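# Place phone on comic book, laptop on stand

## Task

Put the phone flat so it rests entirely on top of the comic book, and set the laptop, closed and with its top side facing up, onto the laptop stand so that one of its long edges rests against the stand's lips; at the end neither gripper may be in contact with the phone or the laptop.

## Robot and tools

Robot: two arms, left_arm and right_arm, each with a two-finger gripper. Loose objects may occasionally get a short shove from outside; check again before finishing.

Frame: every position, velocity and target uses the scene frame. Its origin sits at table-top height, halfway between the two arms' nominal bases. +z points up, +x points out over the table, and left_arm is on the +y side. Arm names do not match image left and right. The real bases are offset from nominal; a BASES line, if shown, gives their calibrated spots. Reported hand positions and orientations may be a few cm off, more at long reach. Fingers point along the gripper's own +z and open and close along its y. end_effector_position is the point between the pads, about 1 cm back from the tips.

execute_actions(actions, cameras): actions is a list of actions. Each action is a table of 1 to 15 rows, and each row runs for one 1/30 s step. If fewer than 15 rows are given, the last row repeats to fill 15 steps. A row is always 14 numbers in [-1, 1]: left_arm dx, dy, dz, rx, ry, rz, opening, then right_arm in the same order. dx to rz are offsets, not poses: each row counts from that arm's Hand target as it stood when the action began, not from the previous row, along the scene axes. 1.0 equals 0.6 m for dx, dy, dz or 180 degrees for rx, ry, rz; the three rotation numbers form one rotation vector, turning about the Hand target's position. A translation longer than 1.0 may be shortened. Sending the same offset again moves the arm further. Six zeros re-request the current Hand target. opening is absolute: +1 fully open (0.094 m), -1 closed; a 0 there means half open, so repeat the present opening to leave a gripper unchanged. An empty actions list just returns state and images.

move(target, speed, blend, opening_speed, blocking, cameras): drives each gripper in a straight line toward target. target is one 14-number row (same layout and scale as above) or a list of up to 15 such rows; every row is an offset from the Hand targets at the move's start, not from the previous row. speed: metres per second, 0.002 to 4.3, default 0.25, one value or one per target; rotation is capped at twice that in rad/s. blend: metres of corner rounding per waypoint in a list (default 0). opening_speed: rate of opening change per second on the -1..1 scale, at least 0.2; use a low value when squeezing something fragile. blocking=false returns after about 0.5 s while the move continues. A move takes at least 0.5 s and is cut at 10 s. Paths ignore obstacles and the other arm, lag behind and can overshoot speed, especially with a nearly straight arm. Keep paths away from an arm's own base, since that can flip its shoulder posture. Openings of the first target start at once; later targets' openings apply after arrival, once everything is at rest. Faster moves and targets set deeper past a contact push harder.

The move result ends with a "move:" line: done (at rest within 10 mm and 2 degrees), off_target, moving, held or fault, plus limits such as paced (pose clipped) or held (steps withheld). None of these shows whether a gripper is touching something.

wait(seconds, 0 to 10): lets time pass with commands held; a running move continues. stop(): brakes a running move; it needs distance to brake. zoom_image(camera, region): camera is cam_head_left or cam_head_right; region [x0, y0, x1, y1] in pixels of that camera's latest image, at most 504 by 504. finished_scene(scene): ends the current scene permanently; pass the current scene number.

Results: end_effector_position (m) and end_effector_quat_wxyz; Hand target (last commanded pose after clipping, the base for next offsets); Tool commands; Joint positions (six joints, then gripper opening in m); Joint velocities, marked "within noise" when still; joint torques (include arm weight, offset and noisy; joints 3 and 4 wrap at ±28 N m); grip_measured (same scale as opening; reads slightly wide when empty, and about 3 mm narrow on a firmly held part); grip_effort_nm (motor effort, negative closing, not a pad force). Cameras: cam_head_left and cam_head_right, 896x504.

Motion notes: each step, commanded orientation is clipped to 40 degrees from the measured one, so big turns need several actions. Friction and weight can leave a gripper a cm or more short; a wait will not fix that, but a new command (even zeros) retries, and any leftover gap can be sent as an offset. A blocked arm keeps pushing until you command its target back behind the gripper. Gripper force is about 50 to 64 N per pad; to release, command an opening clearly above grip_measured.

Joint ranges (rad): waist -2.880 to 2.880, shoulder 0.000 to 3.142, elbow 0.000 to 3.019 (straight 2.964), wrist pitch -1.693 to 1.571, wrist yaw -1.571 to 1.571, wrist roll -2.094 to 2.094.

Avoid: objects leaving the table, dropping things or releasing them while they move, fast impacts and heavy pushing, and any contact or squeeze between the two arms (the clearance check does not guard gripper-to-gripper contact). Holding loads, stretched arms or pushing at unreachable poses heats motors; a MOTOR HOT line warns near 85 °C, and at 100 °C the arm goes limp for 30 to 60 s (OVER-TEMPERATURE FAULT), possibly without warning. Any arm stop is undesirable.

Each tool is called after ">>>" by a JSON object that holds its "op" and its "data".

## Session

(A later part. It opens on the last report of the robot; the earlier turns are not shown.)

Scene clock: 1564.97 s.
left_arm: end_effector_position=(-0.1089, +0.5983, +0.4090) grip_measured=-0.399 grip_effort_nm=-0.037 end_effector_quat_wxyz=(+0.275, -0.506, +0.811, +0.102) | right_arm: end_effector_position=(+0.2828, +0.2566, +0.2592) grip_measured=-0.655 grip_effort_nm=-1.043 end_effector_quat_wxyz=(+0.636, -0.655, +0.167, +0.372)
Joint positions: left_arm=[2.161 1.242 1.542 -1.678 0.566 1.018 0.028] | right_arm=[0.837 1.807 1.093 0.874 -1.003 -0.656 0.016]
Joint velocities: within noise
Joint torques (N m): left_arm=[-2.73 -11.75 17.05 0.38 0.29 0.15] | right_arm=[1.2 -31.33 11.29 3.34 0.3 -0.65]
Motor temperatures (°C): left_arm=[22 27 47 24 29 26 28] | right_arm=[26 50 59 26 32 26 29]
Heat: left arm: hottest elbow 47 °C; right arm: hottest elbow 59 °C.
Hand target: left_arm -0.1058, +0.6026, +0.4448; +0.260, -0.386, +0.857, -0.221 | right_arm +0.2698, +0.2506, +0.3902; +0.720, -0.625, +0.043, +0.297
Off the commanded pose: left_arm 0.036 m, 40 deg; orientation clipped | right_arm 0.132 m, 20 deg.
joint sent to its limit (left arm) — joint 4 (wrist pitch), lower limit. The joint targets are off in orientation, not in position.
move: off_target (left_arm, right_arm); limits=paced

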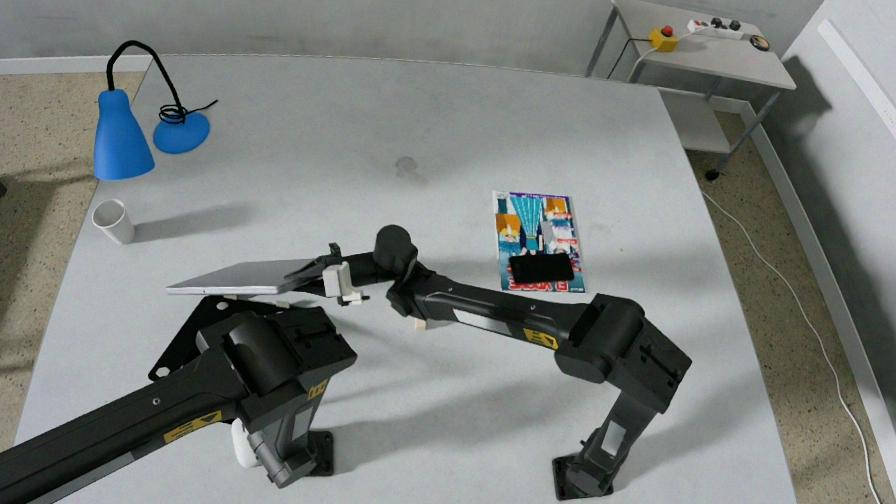

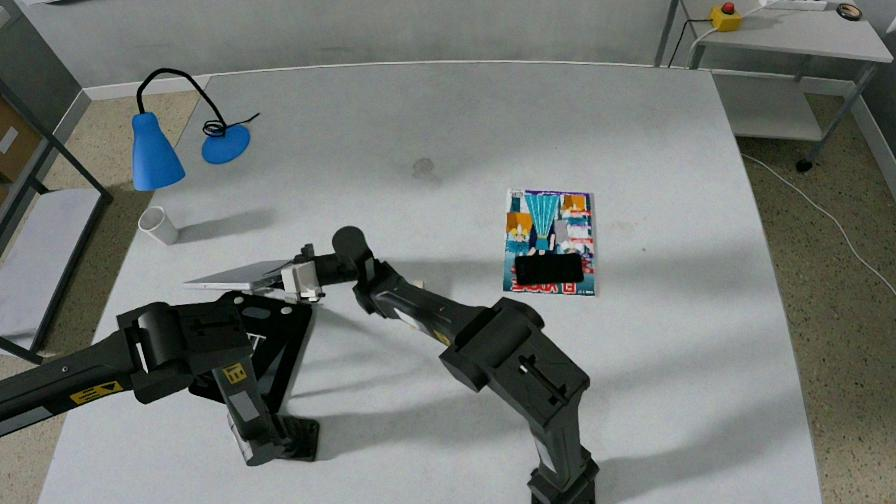

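>>> {"op": "move", "data": {"target": [[0,0,0,0,0,0,-0.4,-0.07,-0.03,0.0,0.05,-0.09,0.0,-0.95]], "speed": 0.15, "cameras": ["cam_head_left","cam_head_right"]}}

>>> {"op": "zoom_image", "data": {"camera": "cam_head_left", "region": [120, 210, 420, 430]}}

>>> {"op": "zoom_image", "data": {"camera": "cam_head_right", "region": [120, 210, 420, 430]}}

Scene clock: 1571.43 s.
left_arm: end_effector_position=(-0.1089, +0.5983, +0.4089) grip_measured=-0.399 grip_effort_nm=-0.042 end_effector_quat_wxyz=(+0.274, -0.505, +0.812, +0.102) | right_arm: end_effector_position=(+0.2385, +0.2408, +0.2415) grip_measured=-0.652 grip_effort_nm=-1.038 end_effector_quat_wxyz=(+0.662, -0.668, +0.085, +0.329)
Joint positions: left_arm=[2.161 1.242 1.542 -1.678 0.565 1.02 0.028] | right_arm=[0.872 1.779 0.978 0.98 -1.02 -0.83 0.016]
Joint velocities: within noise
Joint torques (N m): left_arm=[-2.55 -11.05 17.02 0.28 0.25 0.15] | right_arm=[1.08 -31.09 11.19 5.56 0.29 -1.06]
Motor temperatures (°C): left_arm=[22 27 48 24 29 25 28] | right_arm=[26 50 58 26 31 26 29]
Heat: left arm: hottest elbow 48 °C; right arm: hottest elbow 58 °C.
Hand target: left_arm -0.1059, +0.6026, +0.4448; +0.260, -0.386, +0.857, -0.220 | right_arm +0.2277, +0.2326, +0.3902; +0.766, -0.603, -0.083, +0.209
Off the commanded pose: left_arm 0.036 m, 40 deg | right_arm 0.149 m, 28 deg.
joint sent to its limit (left arm) — joint 4 (wrist pitch), lower limit. The joint targets are off in orientation, not in position.
move: off_target (left_arm, right_arm)

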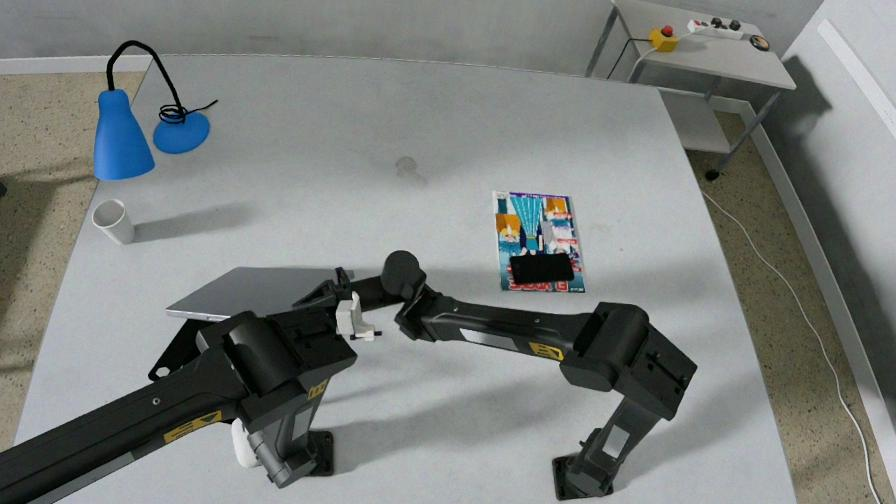

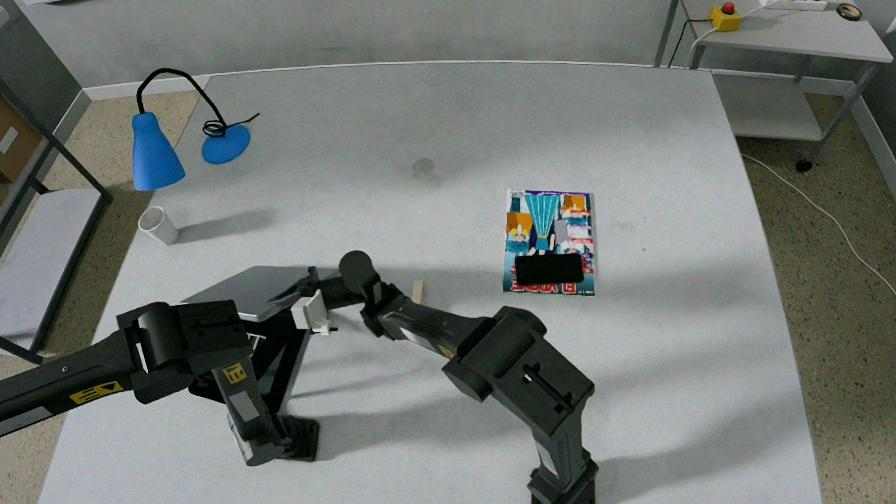

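Scaled by 1.680.

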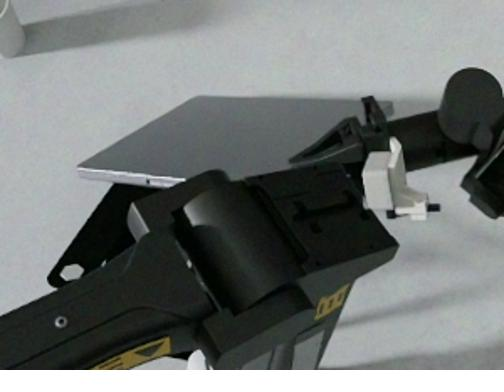

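Scaled by 1.680.

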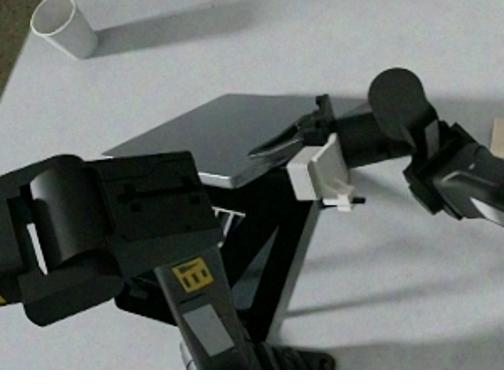

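>>> {"op": "move", "data": {"target": [[-0.4,-0.17,0.05,0,0,0,-0.4,-0.05,0.0,-0.15,0,0.01,-0.01,-0.95]], "speed": 0.15, "cameras": ["cam_head_left","cam_head_right"]}}

>>> {"op": "zoom_image", "data": {"camera": "cam_head_left", "region": [120, 210, 420, 430]}}

>>> {"op": "zoom_image", "data": {"camera": "cam_head_right", "region": [120, 210, 420, 430]}}

Scene clock: 1582.90 s.
left_arm: end_effector_position=(-0.3418, +0.4929, +0.4481) grip_measured=-0.399 grip_effort_nm=-0.037 end_effector_quat_wxyz=(+0.048, -0.492, +0.843, +0.213) | right_arm: end_effector_position=(+0.2011, +0.2275, +0.2063) grip_measured=-0.651 grip_effort_nm=-1.043 end_effector_quat_wxyz=(+0.684, -0.659, +0.074, +0.304)
Joint positions: left_arm=[2.639 1.397 1.825 -1.678 0.307 1.559 0.028] | right_arm=[0.922 1.804 0.847 1.161 -0.94 -0.876 0.016]
Joint velocities: within noise
Joint torques (N m): left_arm=[-2.26 -12.51 16.57 0.64 0.11 0.1] | right_arm=[1.26 -24.06 9.59 5.64 0.41 -1.02]
Motor temperatures (°C): left_arm=[22 27 48 24 29 25 28] | right_arm=[26 48 55 27 29 27 29]
Heat: left arm: hottest elbow 48 °C; right arm: hottest elbow 55 °C.
Hand target: left_arm -0.3459, +0.5005, +0.4747; +0.201, -0.431, +0.875, -0.090 | right_arm +0.1976, +0.2327, +0.3005; +0.770, -0.600, -0.061, +0.206
Off the commanded pose: left_arm 0.028 m, 57 deg; orientation clipped | right_arm 0.094 m, 23 deg.
joint sent to its limit (left arm) — joint 4 (wrist pitch), lower limit. The joint targets are off in orientation, not in position.
move: off_target (left_arm, right_arm); limits=paced

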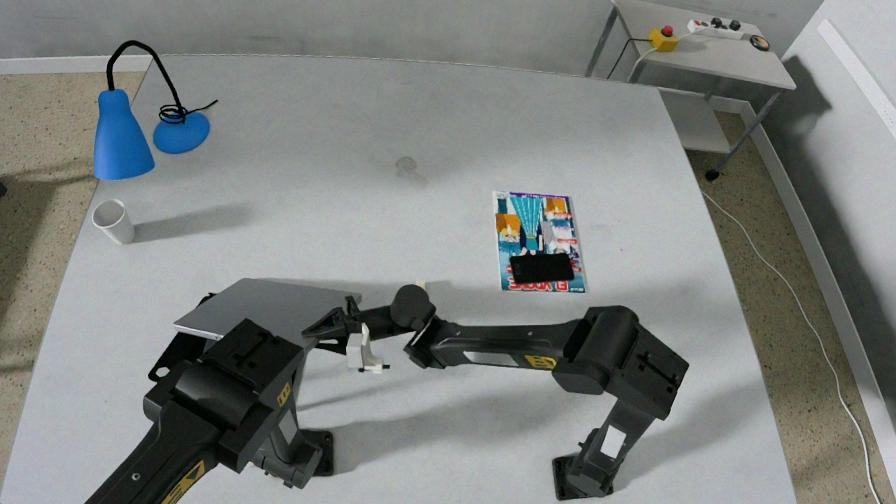

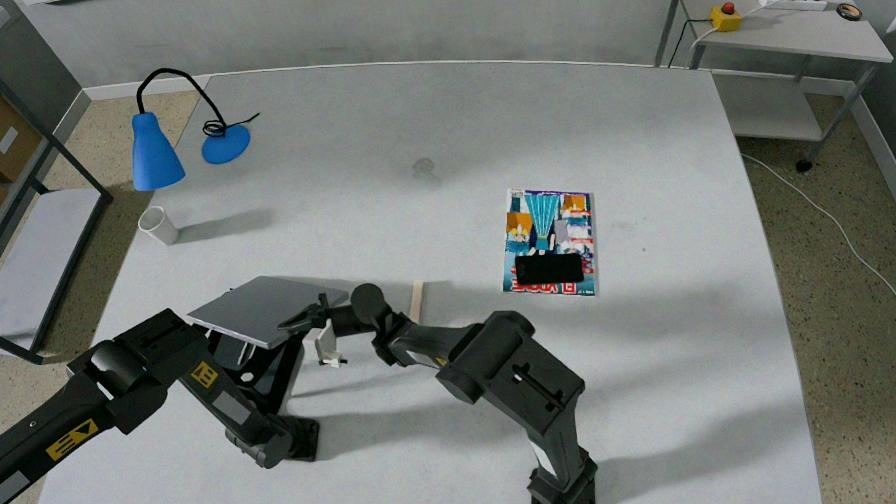

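Scaled by 1.680.

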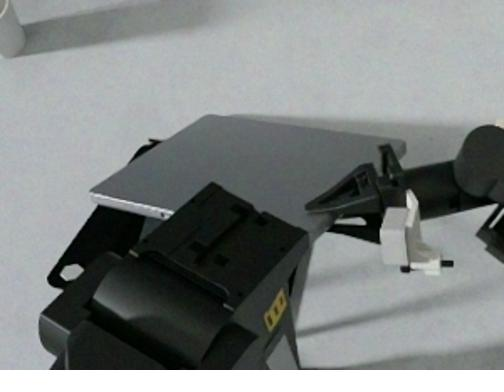

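Scaled by 1.680.

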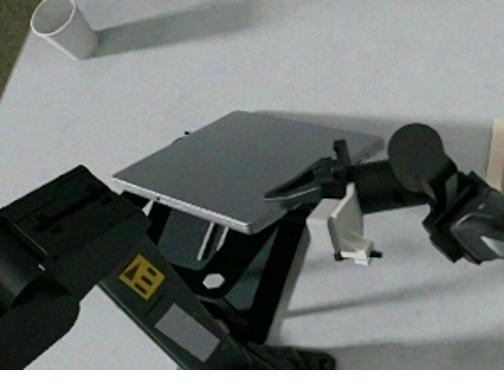

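>>> {"op": "move", "data": {"target": [[0,0,0,0,0,0,-0.4,0.0,0.25,0.0,0,0.0,0.0,-0.95]], "speed": 0.12, "cameras": ["cam_head_left","cam_head_right"]}}

>>> {"op": "zoom_image", "data": {"camera": "cam_head_left", "region": [120, 210, 420, 430]}}

>>> {"op": "zoom_image", "data": {"camera": "cam_head_right", "region": [120, 210, 420, 430]}}

Scene clock: 1594.13 s.
left_arm: end_effector_position=(-0.3419, +0.4928, +0.4479) grip_measured=-0.399 grip_effort_nm=-0.042 end_effector_quat_wxyz=(+0.046, -0.491, +0.844, +0.212) | right_arm: end_effector_position=(+0.1871, +0.3402, +0.1791) grip_measured=-0.656 grip_effort_nm=-1.038 end_effector_quat_wxyz=(+0.689, -0.671, +0.047, +0.271)
Joint positions: left_arm=[2.637 1.397 1.825 -1.678 0.303 1.564 0.028] | right_arm=[1.064 1.994 1.11 1.022 -0.801 -1.026 0.016]
Joint velocities: within noise
Joint torques (N m): left_arm=[-2.02 -11.34 16.47 0.77 0.12 0.06] | right_arm=[1.14 -25.99 16.73 3.26 0.1 -0.56]
Motor temperatures (°C): left_arm=[22 27 48 24 29 25 28] | right_arm=[26 47 54 27 29 27 29]
Heat: left arm: hottest elbow 48 °C; right arm: hottest elbow 54 °C.
Hand target: left_arm -0.3458, +0.5006, +0.4747; +0.201, -0.430, +0.875, -0.090 | right_arm +0.1978, +0.3827, +0.3002; +0.770, -0.600, -0.061, +0.206
Off the commanded pose: left_arm 0.028 m, 40 deg | right_arm 0.129 m, 19 deg.
joint sent to its limit (left arm) — joint 4 (wrist pitch), lower limit. The joint targets are off in orientation, not in position.
move: off_target (left_arm, right_arm)

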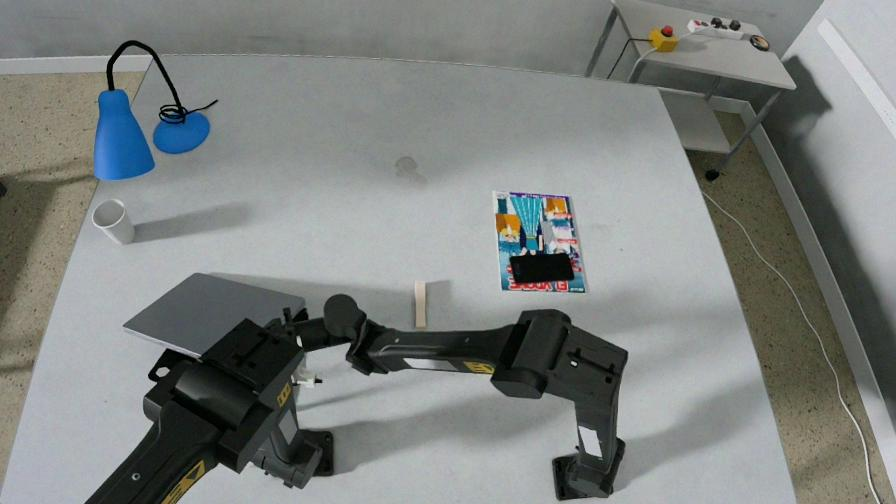

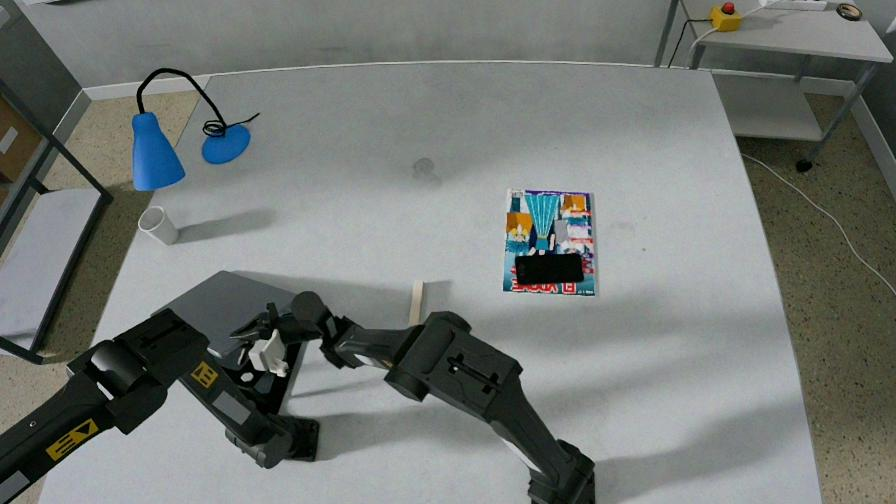

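Scaled by 1.680.

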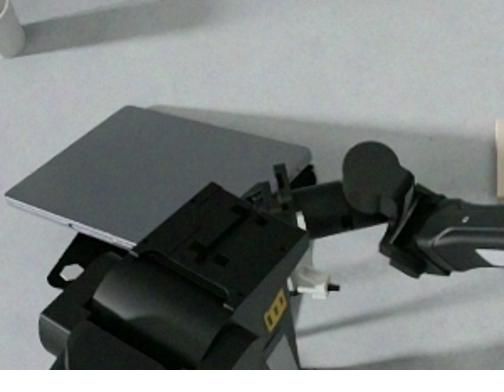

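Scaled by 1.680.

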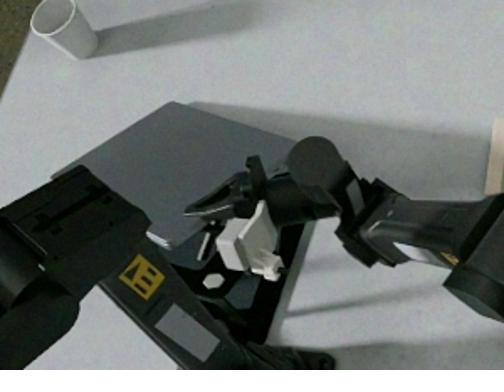

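>>> {"op": "move", "data": {"target": [[0,0,0,0,0,0,-0.4,-0.01,0.015,-0.06,0,0.0,0.036,-0.95],[0,0,0,0,0,0,-0.4,-0.01,0.015,-0.16,0,0.01,0.036,-0.95]], "speed": 0.1, "cameras": ["cam_head_left","cam_head_right"]}}

>>> {"op": "zoom_image", "data": {"camera": "cam_head_left", "region": [120, 210, 420, 430]}}

>>> {"op": "zoom_image", "data": {"camera": "cam_head_right", "region": [120, 210, 420, 430]}}

Scene clock: 1601.37 s.
left_arm: end_effector_position=(-0.3419, +0.4928, +0.4479) grip_measured=-0.399 grip_effort_nm=-0.037 end_effector_quat_wxyz=(+0.046, -0.490, +0.844, +0.212) | right_arm: end_effector_position=(+0.1937, +0.3680, +0.1569) grip_measured=-0.661 grip_effort_nm=-1.043 end_effector_quat_wxyz=(+0.708, -0.636, -0.003, +0.308)
Joint positions: left_arm=[2.637 1.397 1.825 -1.678 0.303 1.564 0.028] | right_arm=[1.059 2.176 1.266 1.221 -0.898 -0.919 0.016]
Joint velocities: within noise
Joint torques (N m): left_arm=[-2.96 -11.75 16.47 0.62 0.09 0.05] | right_arm=[1.67 -23 12.56 3.48 0.26 -0.49]
Motor temperatures (°C): left_arm=[22 27 48 24 29 25 28] | right_arm=[26 47 56 27 28 26 30]
Heat: left arm: hottest elbow 48 °C; right arm: hottest elbow 56 °C.
Hand target: left_arm -0.3458, +0.5006, +0.4747; +0.201, -0.431, +0.875, -0.090 | right_arm +0.1918, +0.3916, +0.2043; +0.758, -0.593, -0.083, +0.259
Off the commanded pose: left_arm 0.028 m, 40 deg | right_arm 0.053 m, 13 deg.
joint sent to its limit (left arm) — joint 4 (wrist pitch), lower limit. The joint targets are off in orientation, not in position.
move: off_target (left_arm, right_arm)

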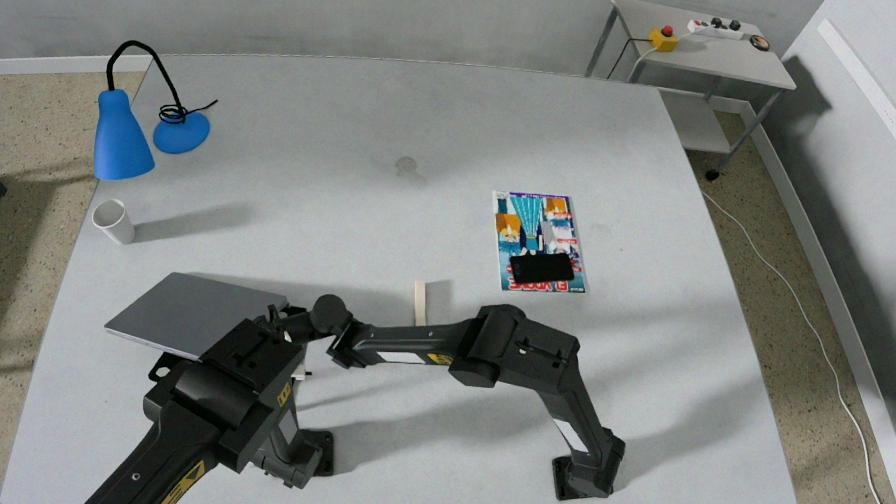

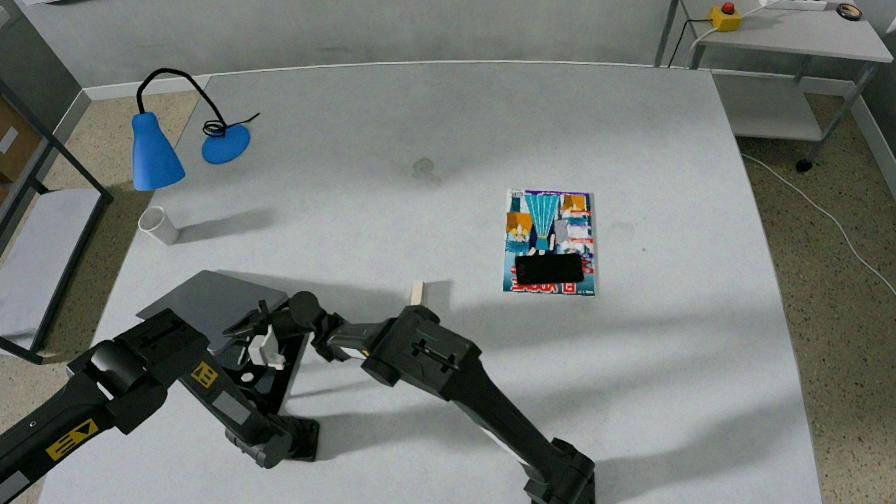

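Scaled by 1.680.

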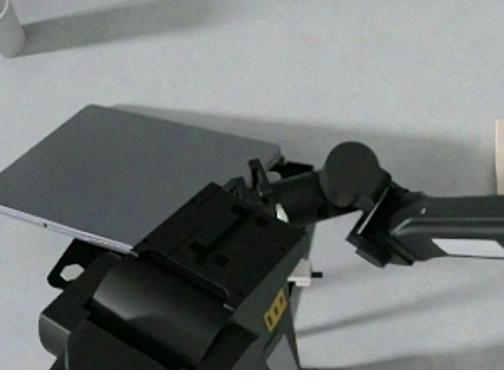

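Scaled by 1.680.

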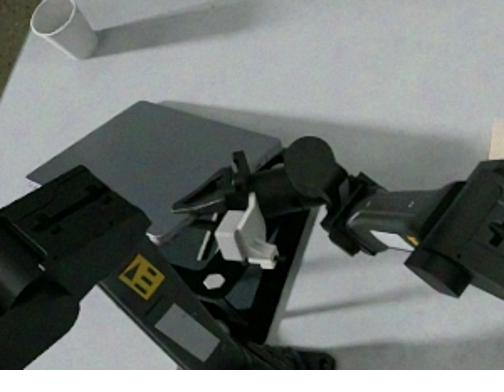

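>>> {"op": "move", "data": {"target": [[0,0,0,0,0,0,-0.4,-0.0,-0.1,0.0,0,0.0,0.045,-0.95]], "speed": 0.1, "cameras": ["cam_head_left","cam_head_right"]}}

>>> {"op": "zoom_image", "data": {"camera": "cam_head_left", "region": [120, 210, 420, 430]}}

>>> {"op": "zoom_image", "data": {"camera": "cam_head_right", "region": [120, 210, 420, 430]}}

Scene clock: 1607.70 s.
left_arm: end_effector_position=(-0.3419, +0.4928, +0.4479) grip_measured=-0.399 grip_effort_nm=-0.037 end_effector_quat_wxyz=(+0.046, -0.490, +0.844, +0.212) | right_arm: end_effector_position=(+0.1962, +0.3330, +0.1527) grip_measured=-0.661 grip_effort_nm=-1.033 end_effector_quat_wxyz=(+0.691, -0.623, -0.053, +0.363)
Joint positions: left_arm=[2.637 1.397 1.825 -1.678 0.303 1.564 0.028] | right_arm=[1.005 2.217 1.266 1.431 -1.081 -0.741 0.016]
Joint velocities: within noise
Joint torques (N m): left_arm=[-2.2 -11.46 16.88 0.7 0.11 0.06] | right_arm=[0.73 -26.93 7.05 3.86 0.39 -0.35]
Motor temperatures (°C): left_arm=[22 27 48 24 29 25 28] | right_arm=[26 47 56 27 28 26 30]
Heat: left arm: hottest elbow 48 °C; right arm: hottest elbow 56 °C.
Hand target: left_arm -0.3458, +0.5006, +0.4747; +0.201, -0.430, +0.875, -0.090 | right_arm +0.1918, +0.3316, +0.2043; +0.738, -0.585, -0.124, +0.312
Off the commanded pose: left_arm 0.028 m, 40 deg | right_arm 0.052 m, 12 deg.
joint sent to its limit (left arm) — joint 4 (wrist pitch), lower limit. The joint targets are off in orientation, not in position.
move: off_target (left_arm, right_arm)

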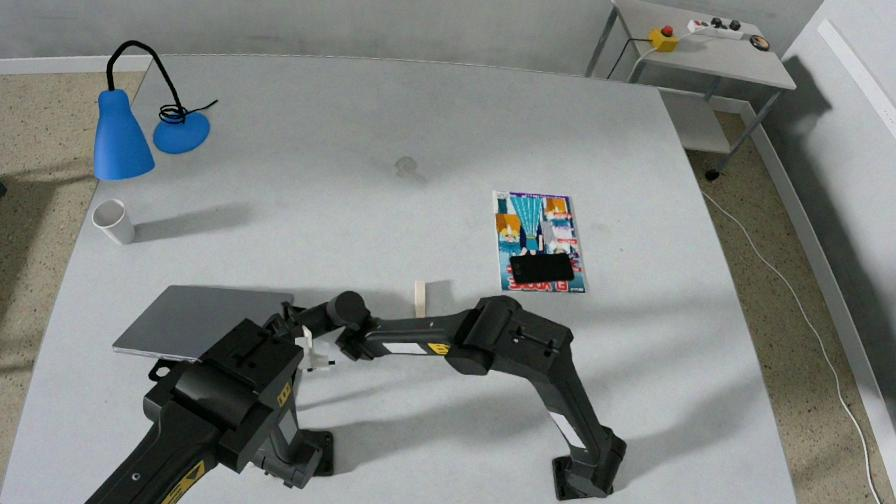

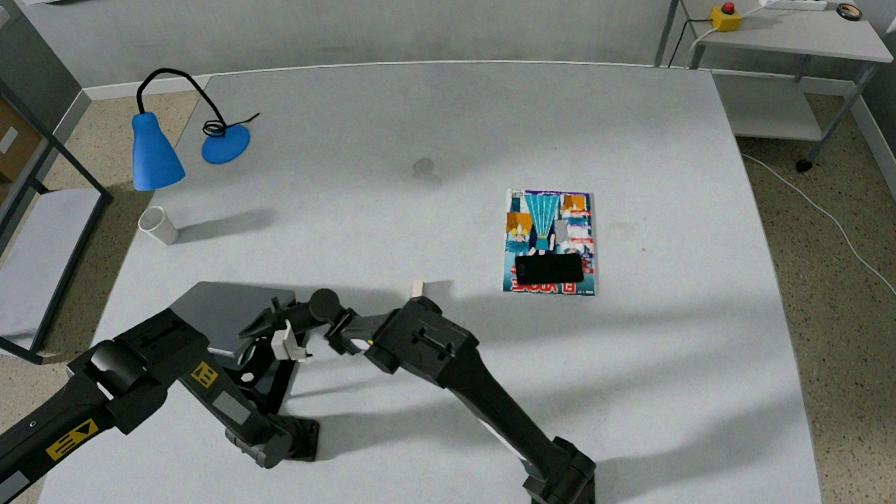

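Scaled by 1.680.

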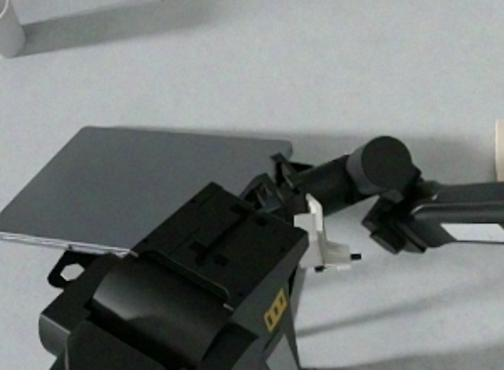

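Scaled by 1.680.

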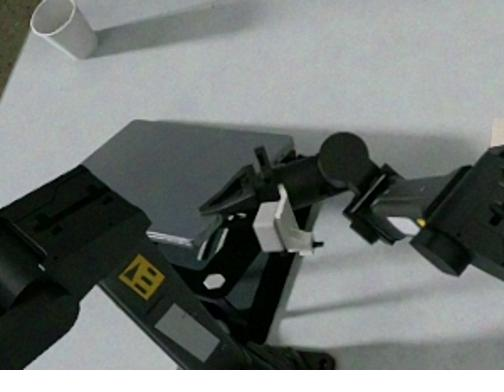

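>>> {"op": "move", "data": {"target": [[0,0,0,0,0,0,-0.4,-0.03,-0.1,0.0,0,0.0,-0.02,-0.95]], "speed": 0.1, "cameras": ["cam_head_left","cam_head_right"]}}

>>> {"op": "zoom_image", "data": {"camera": "cam_head_left", "region": [120, 210, 420, 430]}}

>>> {"op": "zoom_image", "data": {"camera": "cam_head_right", "region": [120, 210, 420, 430]}}

Scene clock: 1612.90 s.
left_arm: end_effector_position=(-0.3419, +0.4928, +0.4479) grip_measured=-0.399 grip_effort_nm=-0.037 end_effector_quat_wxyz=(+0.046, -0.490, +0.844, +0.212) | right_arm: end_effector_position=(+0.1797, +0.2819, +0.1407) grip_measured=-0.661 grip_effort_nm=-1.038 end_effector_quat_wxyz=(+0.703, -0.625, -0.028, +0.337)
Joint positions: left_arm=[2.637 1.397 1.825 -1.678 0.303 1.564 0.028] | right_arm=[0.99 2.145 1.055 1.521 -1.026 -0.795 0.016]
Joint velocities: within noise
Joint torques (N m): left_arm=[-1.79 -11.58 16.58 0.73 0.09 0.05] | right_arm=[0.44 -28.57 4.37 3.15 -0.35 -0.37]
Motor temperatures (°C): left_arm=[22 27 49 24 29 25 28] | right_arm=[26 47 54 27 28 26 30]
Heat: left arm: hottest elbow 49 °C; right arm: hottest elbow 54 °C.
Hand target: left_arm -0.3458, +0.5007, +0.4747; +0.201, -0.430, +0.875, -0.090 | right_arm +0.1737, +0.2716, +0.2043; +0.747, -0.589, -0.106, +0.288
Off the commanded pose: left_arm 0.028 m, 40 deg | right_arm 0.065 m, 12 deg.
joint sent to its limit (left arm) — joint 4 (wrist pitch), lower limit. The joint targets are off in orientation, not in position.
joint sent to its limit (right arm) — joint 4 (wrist pitch), upper limit. The joint targets are off in position, not in orientation.
move: off_target (left_arm, right_arm)

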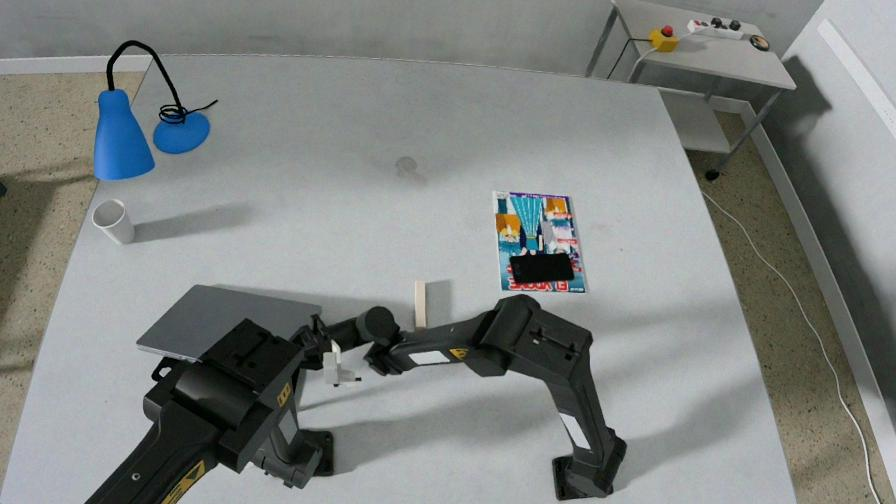

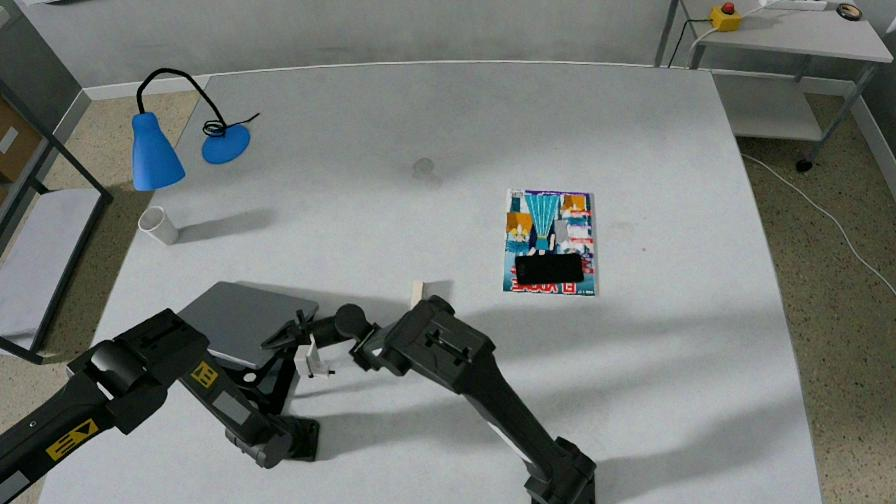

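Scaled by 1.680.

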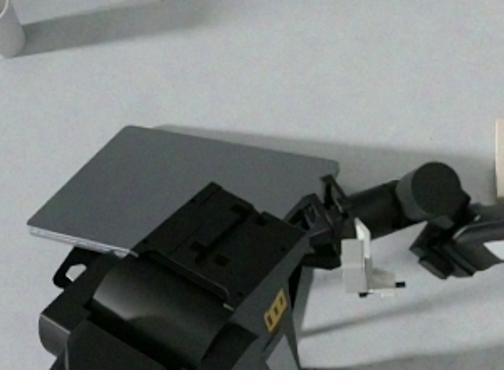

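Scaled by 1.680.

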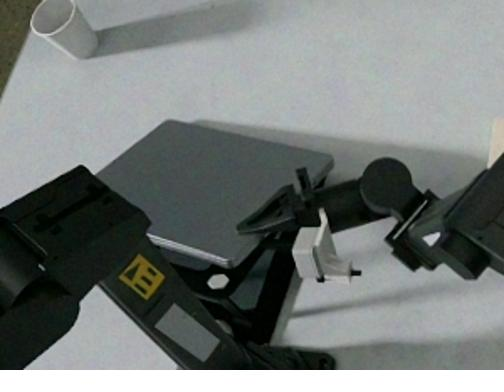

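>>> {"op": "move", "data": {"target": [[0,0,0,0,0,0,-0.4,-0.02,0.0,-0.1,0,0.0,0.0,-0.95],[0,0,0,0,0,0,-0.4,-0.02,0.0,-0.15,0,0.015,0.0,-0.95]], "speed": 0.08, "cameras": ["cam_head_left","cam_head_right"]}}

>>> {"op": "zoom_image", "data": {"camera": "cam_head_left", "region": [120, 250, 360, 400]}}

>>> {"op": "zoom_image", "data": {"camera": "cam_head_right", "region": [120, 250, 360, 400]}}

Scene clock: 1618.70 s.
left_arm: end_effector_position=(-0.3420, +0.4927, +0.4479) grip_measured=-0.399 grip_effort_nm=-0.037 end_effector_quat_wxyz=(+0.045, -0.490, +0.844, +0.212) | right_arm: end_effector_position=(+0.1776, +0.2727, +0.1210) grip_measured=-0.661 grip_effort_nm=-1.043 end_effector_quat_wxyz=(+0.718, -0.627, -0.041, +0.298)
Joint positions: left_arm=[2.637 1.397 1.825 -1.678 0.303 1.565 0.028] | right_arm=[0.989 2.168 1.016 1.55 -0.999 -0.903 0.016]
Joint velocities: within noise
Joint torques (N m): left_arm=[-3.08 -11.87 16.62 0.68 0.06 0.06] | right_arm=[1.61 -18.78 3.89 2.19 -0.68 -0.38]
Motor temperatures (°C): left_arm=[22 27 49 24 29 25 28] | right_arm=[26 46 52 26 28 26 30]
Heat: left arm: hottest elbow 49 °C; right arm: hottest elbow 52 °C.
Hand target: left_arm -0.3458, +0.5006, +0.4747; +0.201, -0.430, +0.875, -0.090 | right_arm +0.1618, +0.2716, +0.1143; +0.750, -0.582, -0.088, +0.302
Off the commanded pose: left_arm 0.028 m, 40 deg | right_arm 0.017 m, 8 deg.
joint sent to its limit (left arm) — joint 4 (wrist pitch), lower limit. The joint targets are off in orientation, not in position.
joint sent to its limit (right arm) — joint 4 (wrist pitch), upper limit. The joint targets are off in orientation, not in position.
move: off_target (left_arm, right_arm)

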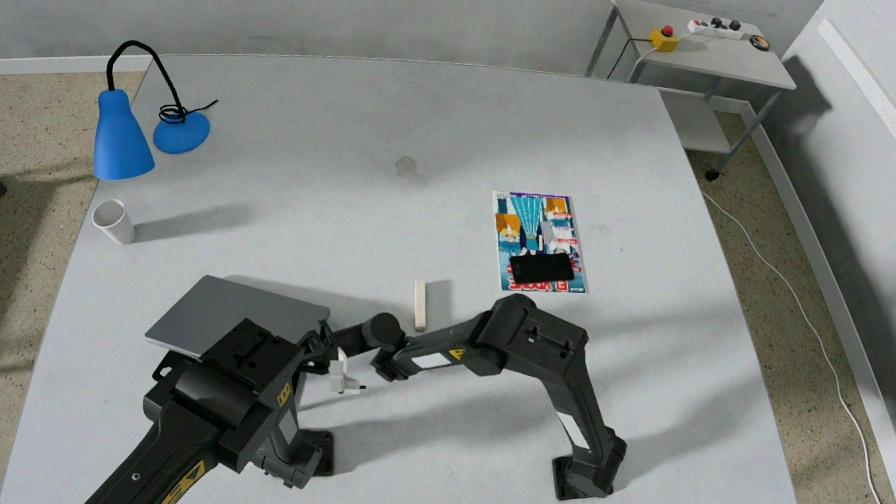

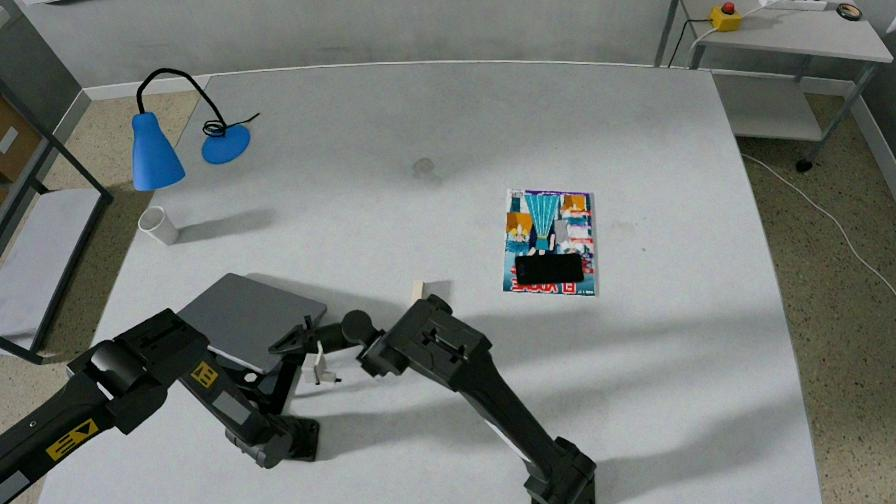

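Scaled by 2.100.

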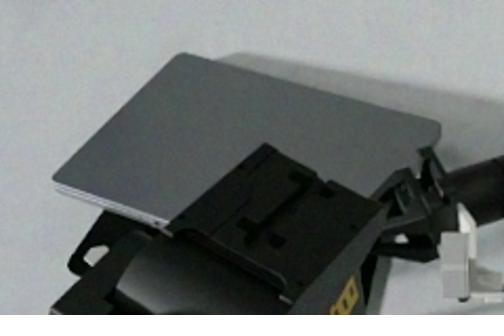

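Scaled by 2.100.

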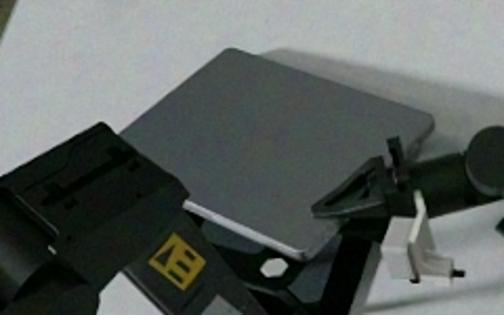

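>>> {"op": "move", "data": {"target": [[0,0,0,0,0,0,-0.4,-0.02,0.0,0.06,0,0.06,0.02,-0.95]], "speed": 0.08, "cameras": ["cam_head_left","cam_head_right"]}}

>>> {"op": "zoom_image", "data": {"camera": "cam_head_left", "region": [120, 250, 360, 400]}}

>>> {"op": "zoom_image", "data": {"camera": "cam_head_right", "region": [120, 250, 360, 400]}}

Scene clock: 1625.87 s.
left_arm: end_effector_position=(-0.3420, +0.4927, +0.4479) grip_measured=-0.399 grip_effort_nm=-0.037 end_effector_quat_wxyz=(+0.045, -0.490, +0.844, +0.212) | right_arm: end_effector_position=(+0.1793, +0.2711, +0.1220) grip_measured=-0.662 grip_effort_nm=-1.038 end_effector_quat_wxyz=(+0.715, -0.625, -0.012, +0.313)
Joint positions: left_arm=[2.637 1.397 1.825 -1.678 0.303 1.565 0.028] | right_arm=[0.99 2.164 1.003 1.558 -0.97 -0.846 0.016]
Joint velocities: within noise
Joint torques (N m): left_arm=[-2.14 -11.46 16.58 0.83 0.1 0.08] | right_arm=[3.19 -24.59 2.82 1.92 -0.4 0.92]
Motor temperatures (°C): left_arm=[22 27 49 24 29 25 28] | right_arm=[26 45 49 26 28 26 30]
Heat: left arm: hottest elbow 49 °C; right arm: hottest elbow 49 °C.
Hand target: left_arm -0.3458, +0.5006, +0.4747; +0.201, -0.430, +0.875, -0.090 | right_arm +0.1498, +0.2717, +0.1504; +0.745, -0.548, -0.036, +0.379
Off the commanded pose: left_arm 0.028 m, 40 deg | right_arm 0.041 m, 12 deg.
joint sent to its limit (left arm) — joint 4 (wrist pitch), lower limit. The joint targets are off in orientation, not in position.
joint sent to its limit (right arm) — joint 4 (wrist pitch), upper limit. The joint targets are off in orientation, not in position.
move: off_target (left_arm, right_arm)

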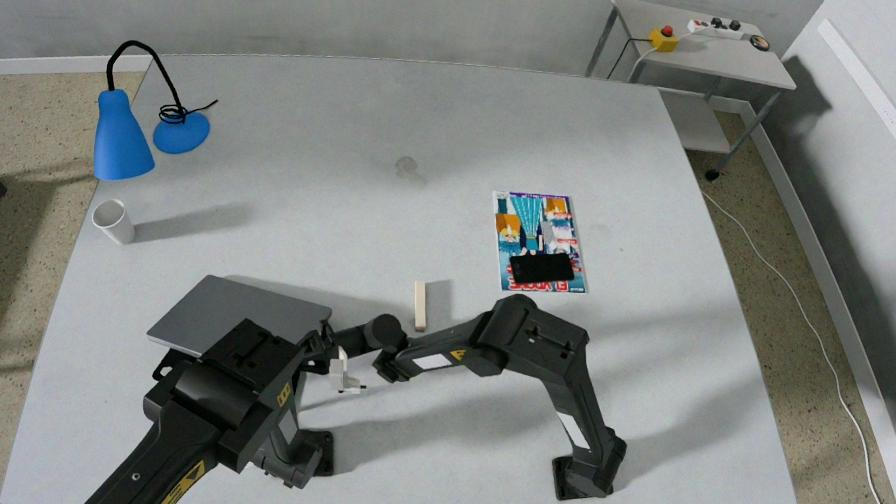

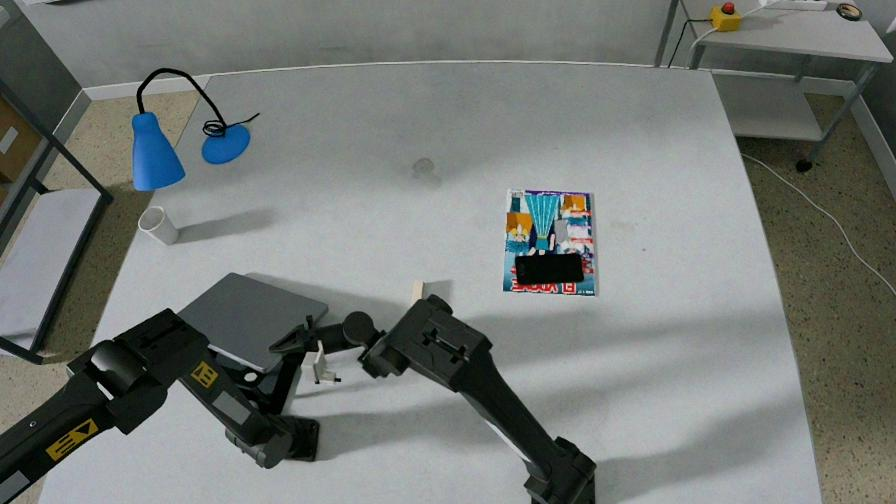

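Scaled by 2.100.

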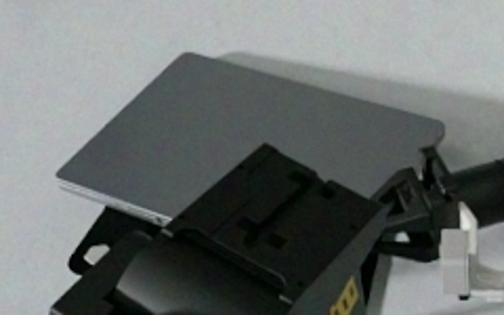

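Scaled by 2.100.

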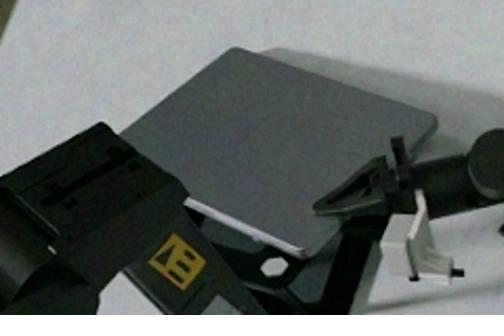

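>>> {"op": "move", "data": {"target": [[0,0,0,0,0,0,-0.4,0.0,0.0,0.08,0,0.0,0.0,-0.95],[0,0,0,0,0,0,-0.4,-0.07,0.0,0.09,0,0.0,0.0,-0.95]], "speed": 0.08, "cameras": ["cam_head_left","cam_head_right"]}}

>>> {"op": "zoom_image", "data": {"camera": "cam_head_left", "region": [120, 250, 360, 400]}}

>>> {"op": "zoom_image", "data": {"camera": "cam_head_right", "region": [120, 250, 360, 400]}}

Scene clock: 1631.23 s.
left_arm: end_effector_position=(-0.3420, +0.4927, +0.4479) grip_measured=-0.399 grip_effort_nm=-0.037 end_effector_quat_wxyz=(+0.045, -0.490, +0.844, +0.212) | right_arm: end_effector_position=(+0.1578, +0.2668, +0.1484) grip_measured=-0.662 grip_effort_nm=-1.043 end_effector_quat_wxyz=(+0.721, -0.613, +0.023, +0.322)
Joint positions: left_arm=[2.637 1.397 1.825 -1.678 0.303 1.565 0.028] | right_arm=[1.033 2.085 0.929 1.552 -0.876 -0.802 0.016]
Joint velocities: within noise
Joint torques (N m): left_arm=[-2.43 -11.52 16.59 0.77 0.04 0.08] | right_arm=[5.36 -26.64 3.96 2.13 -0.86 0.79]
Motor temperatures (°C): left_arm=[22 27 49 24 28 25 28] | right_arm=[26 45 48 26 28 26 30]
Heat: left arm: hottest elbow 49 °C; right arm: hottest elbow 48 °C.
Hand target: left_arm -0.3458, +0.5006, +0.4747; +0.201, -0.430, +0.875, -0.090 | right_arm +0.1079, +0.2717, +0.2043; +0.745, -0.548, -0.036, +0.379
Off the commanded pose: left_arm 0.028 m, 40 deg | right_arm 0.075 m, 12 deg.
joint sent to its limit (left arm) — joint 4 (wrist pitch), lower limit. The joint targets are off in orientation, not in position.
joint sent to its limit (right arm) — joint 4 (wrist pitch), upper limit. The joint targets are off in position and orientation.
move: off_target (left_arm, right_arm)

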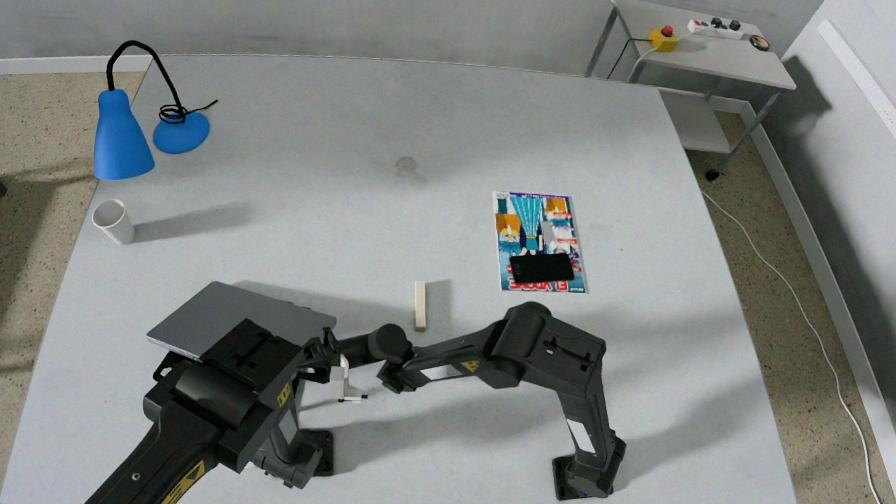

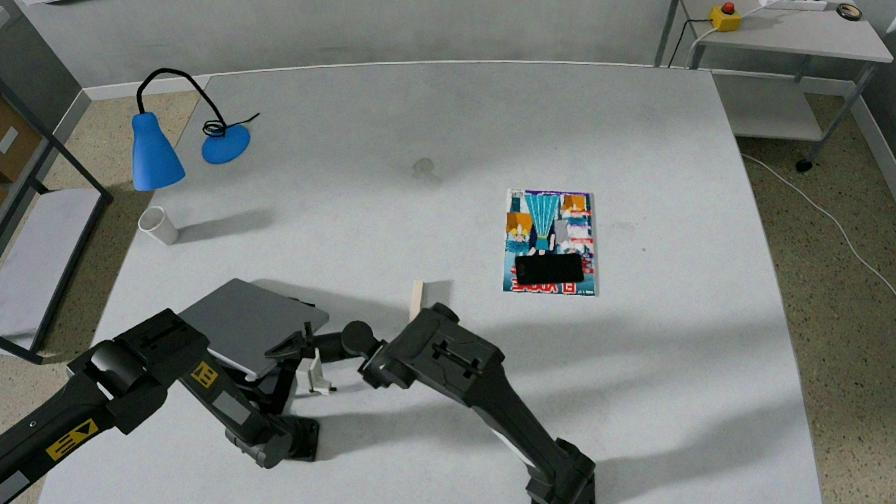

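Scaled by 2.100.

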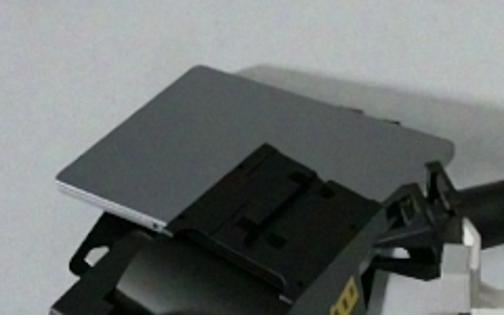

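Scaled by 2.100.

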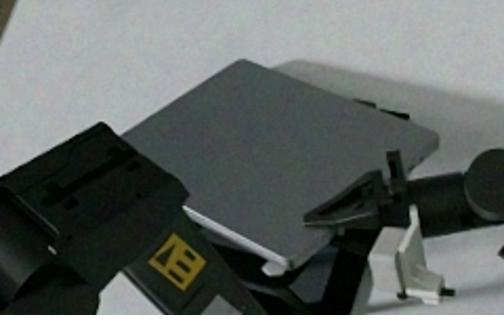

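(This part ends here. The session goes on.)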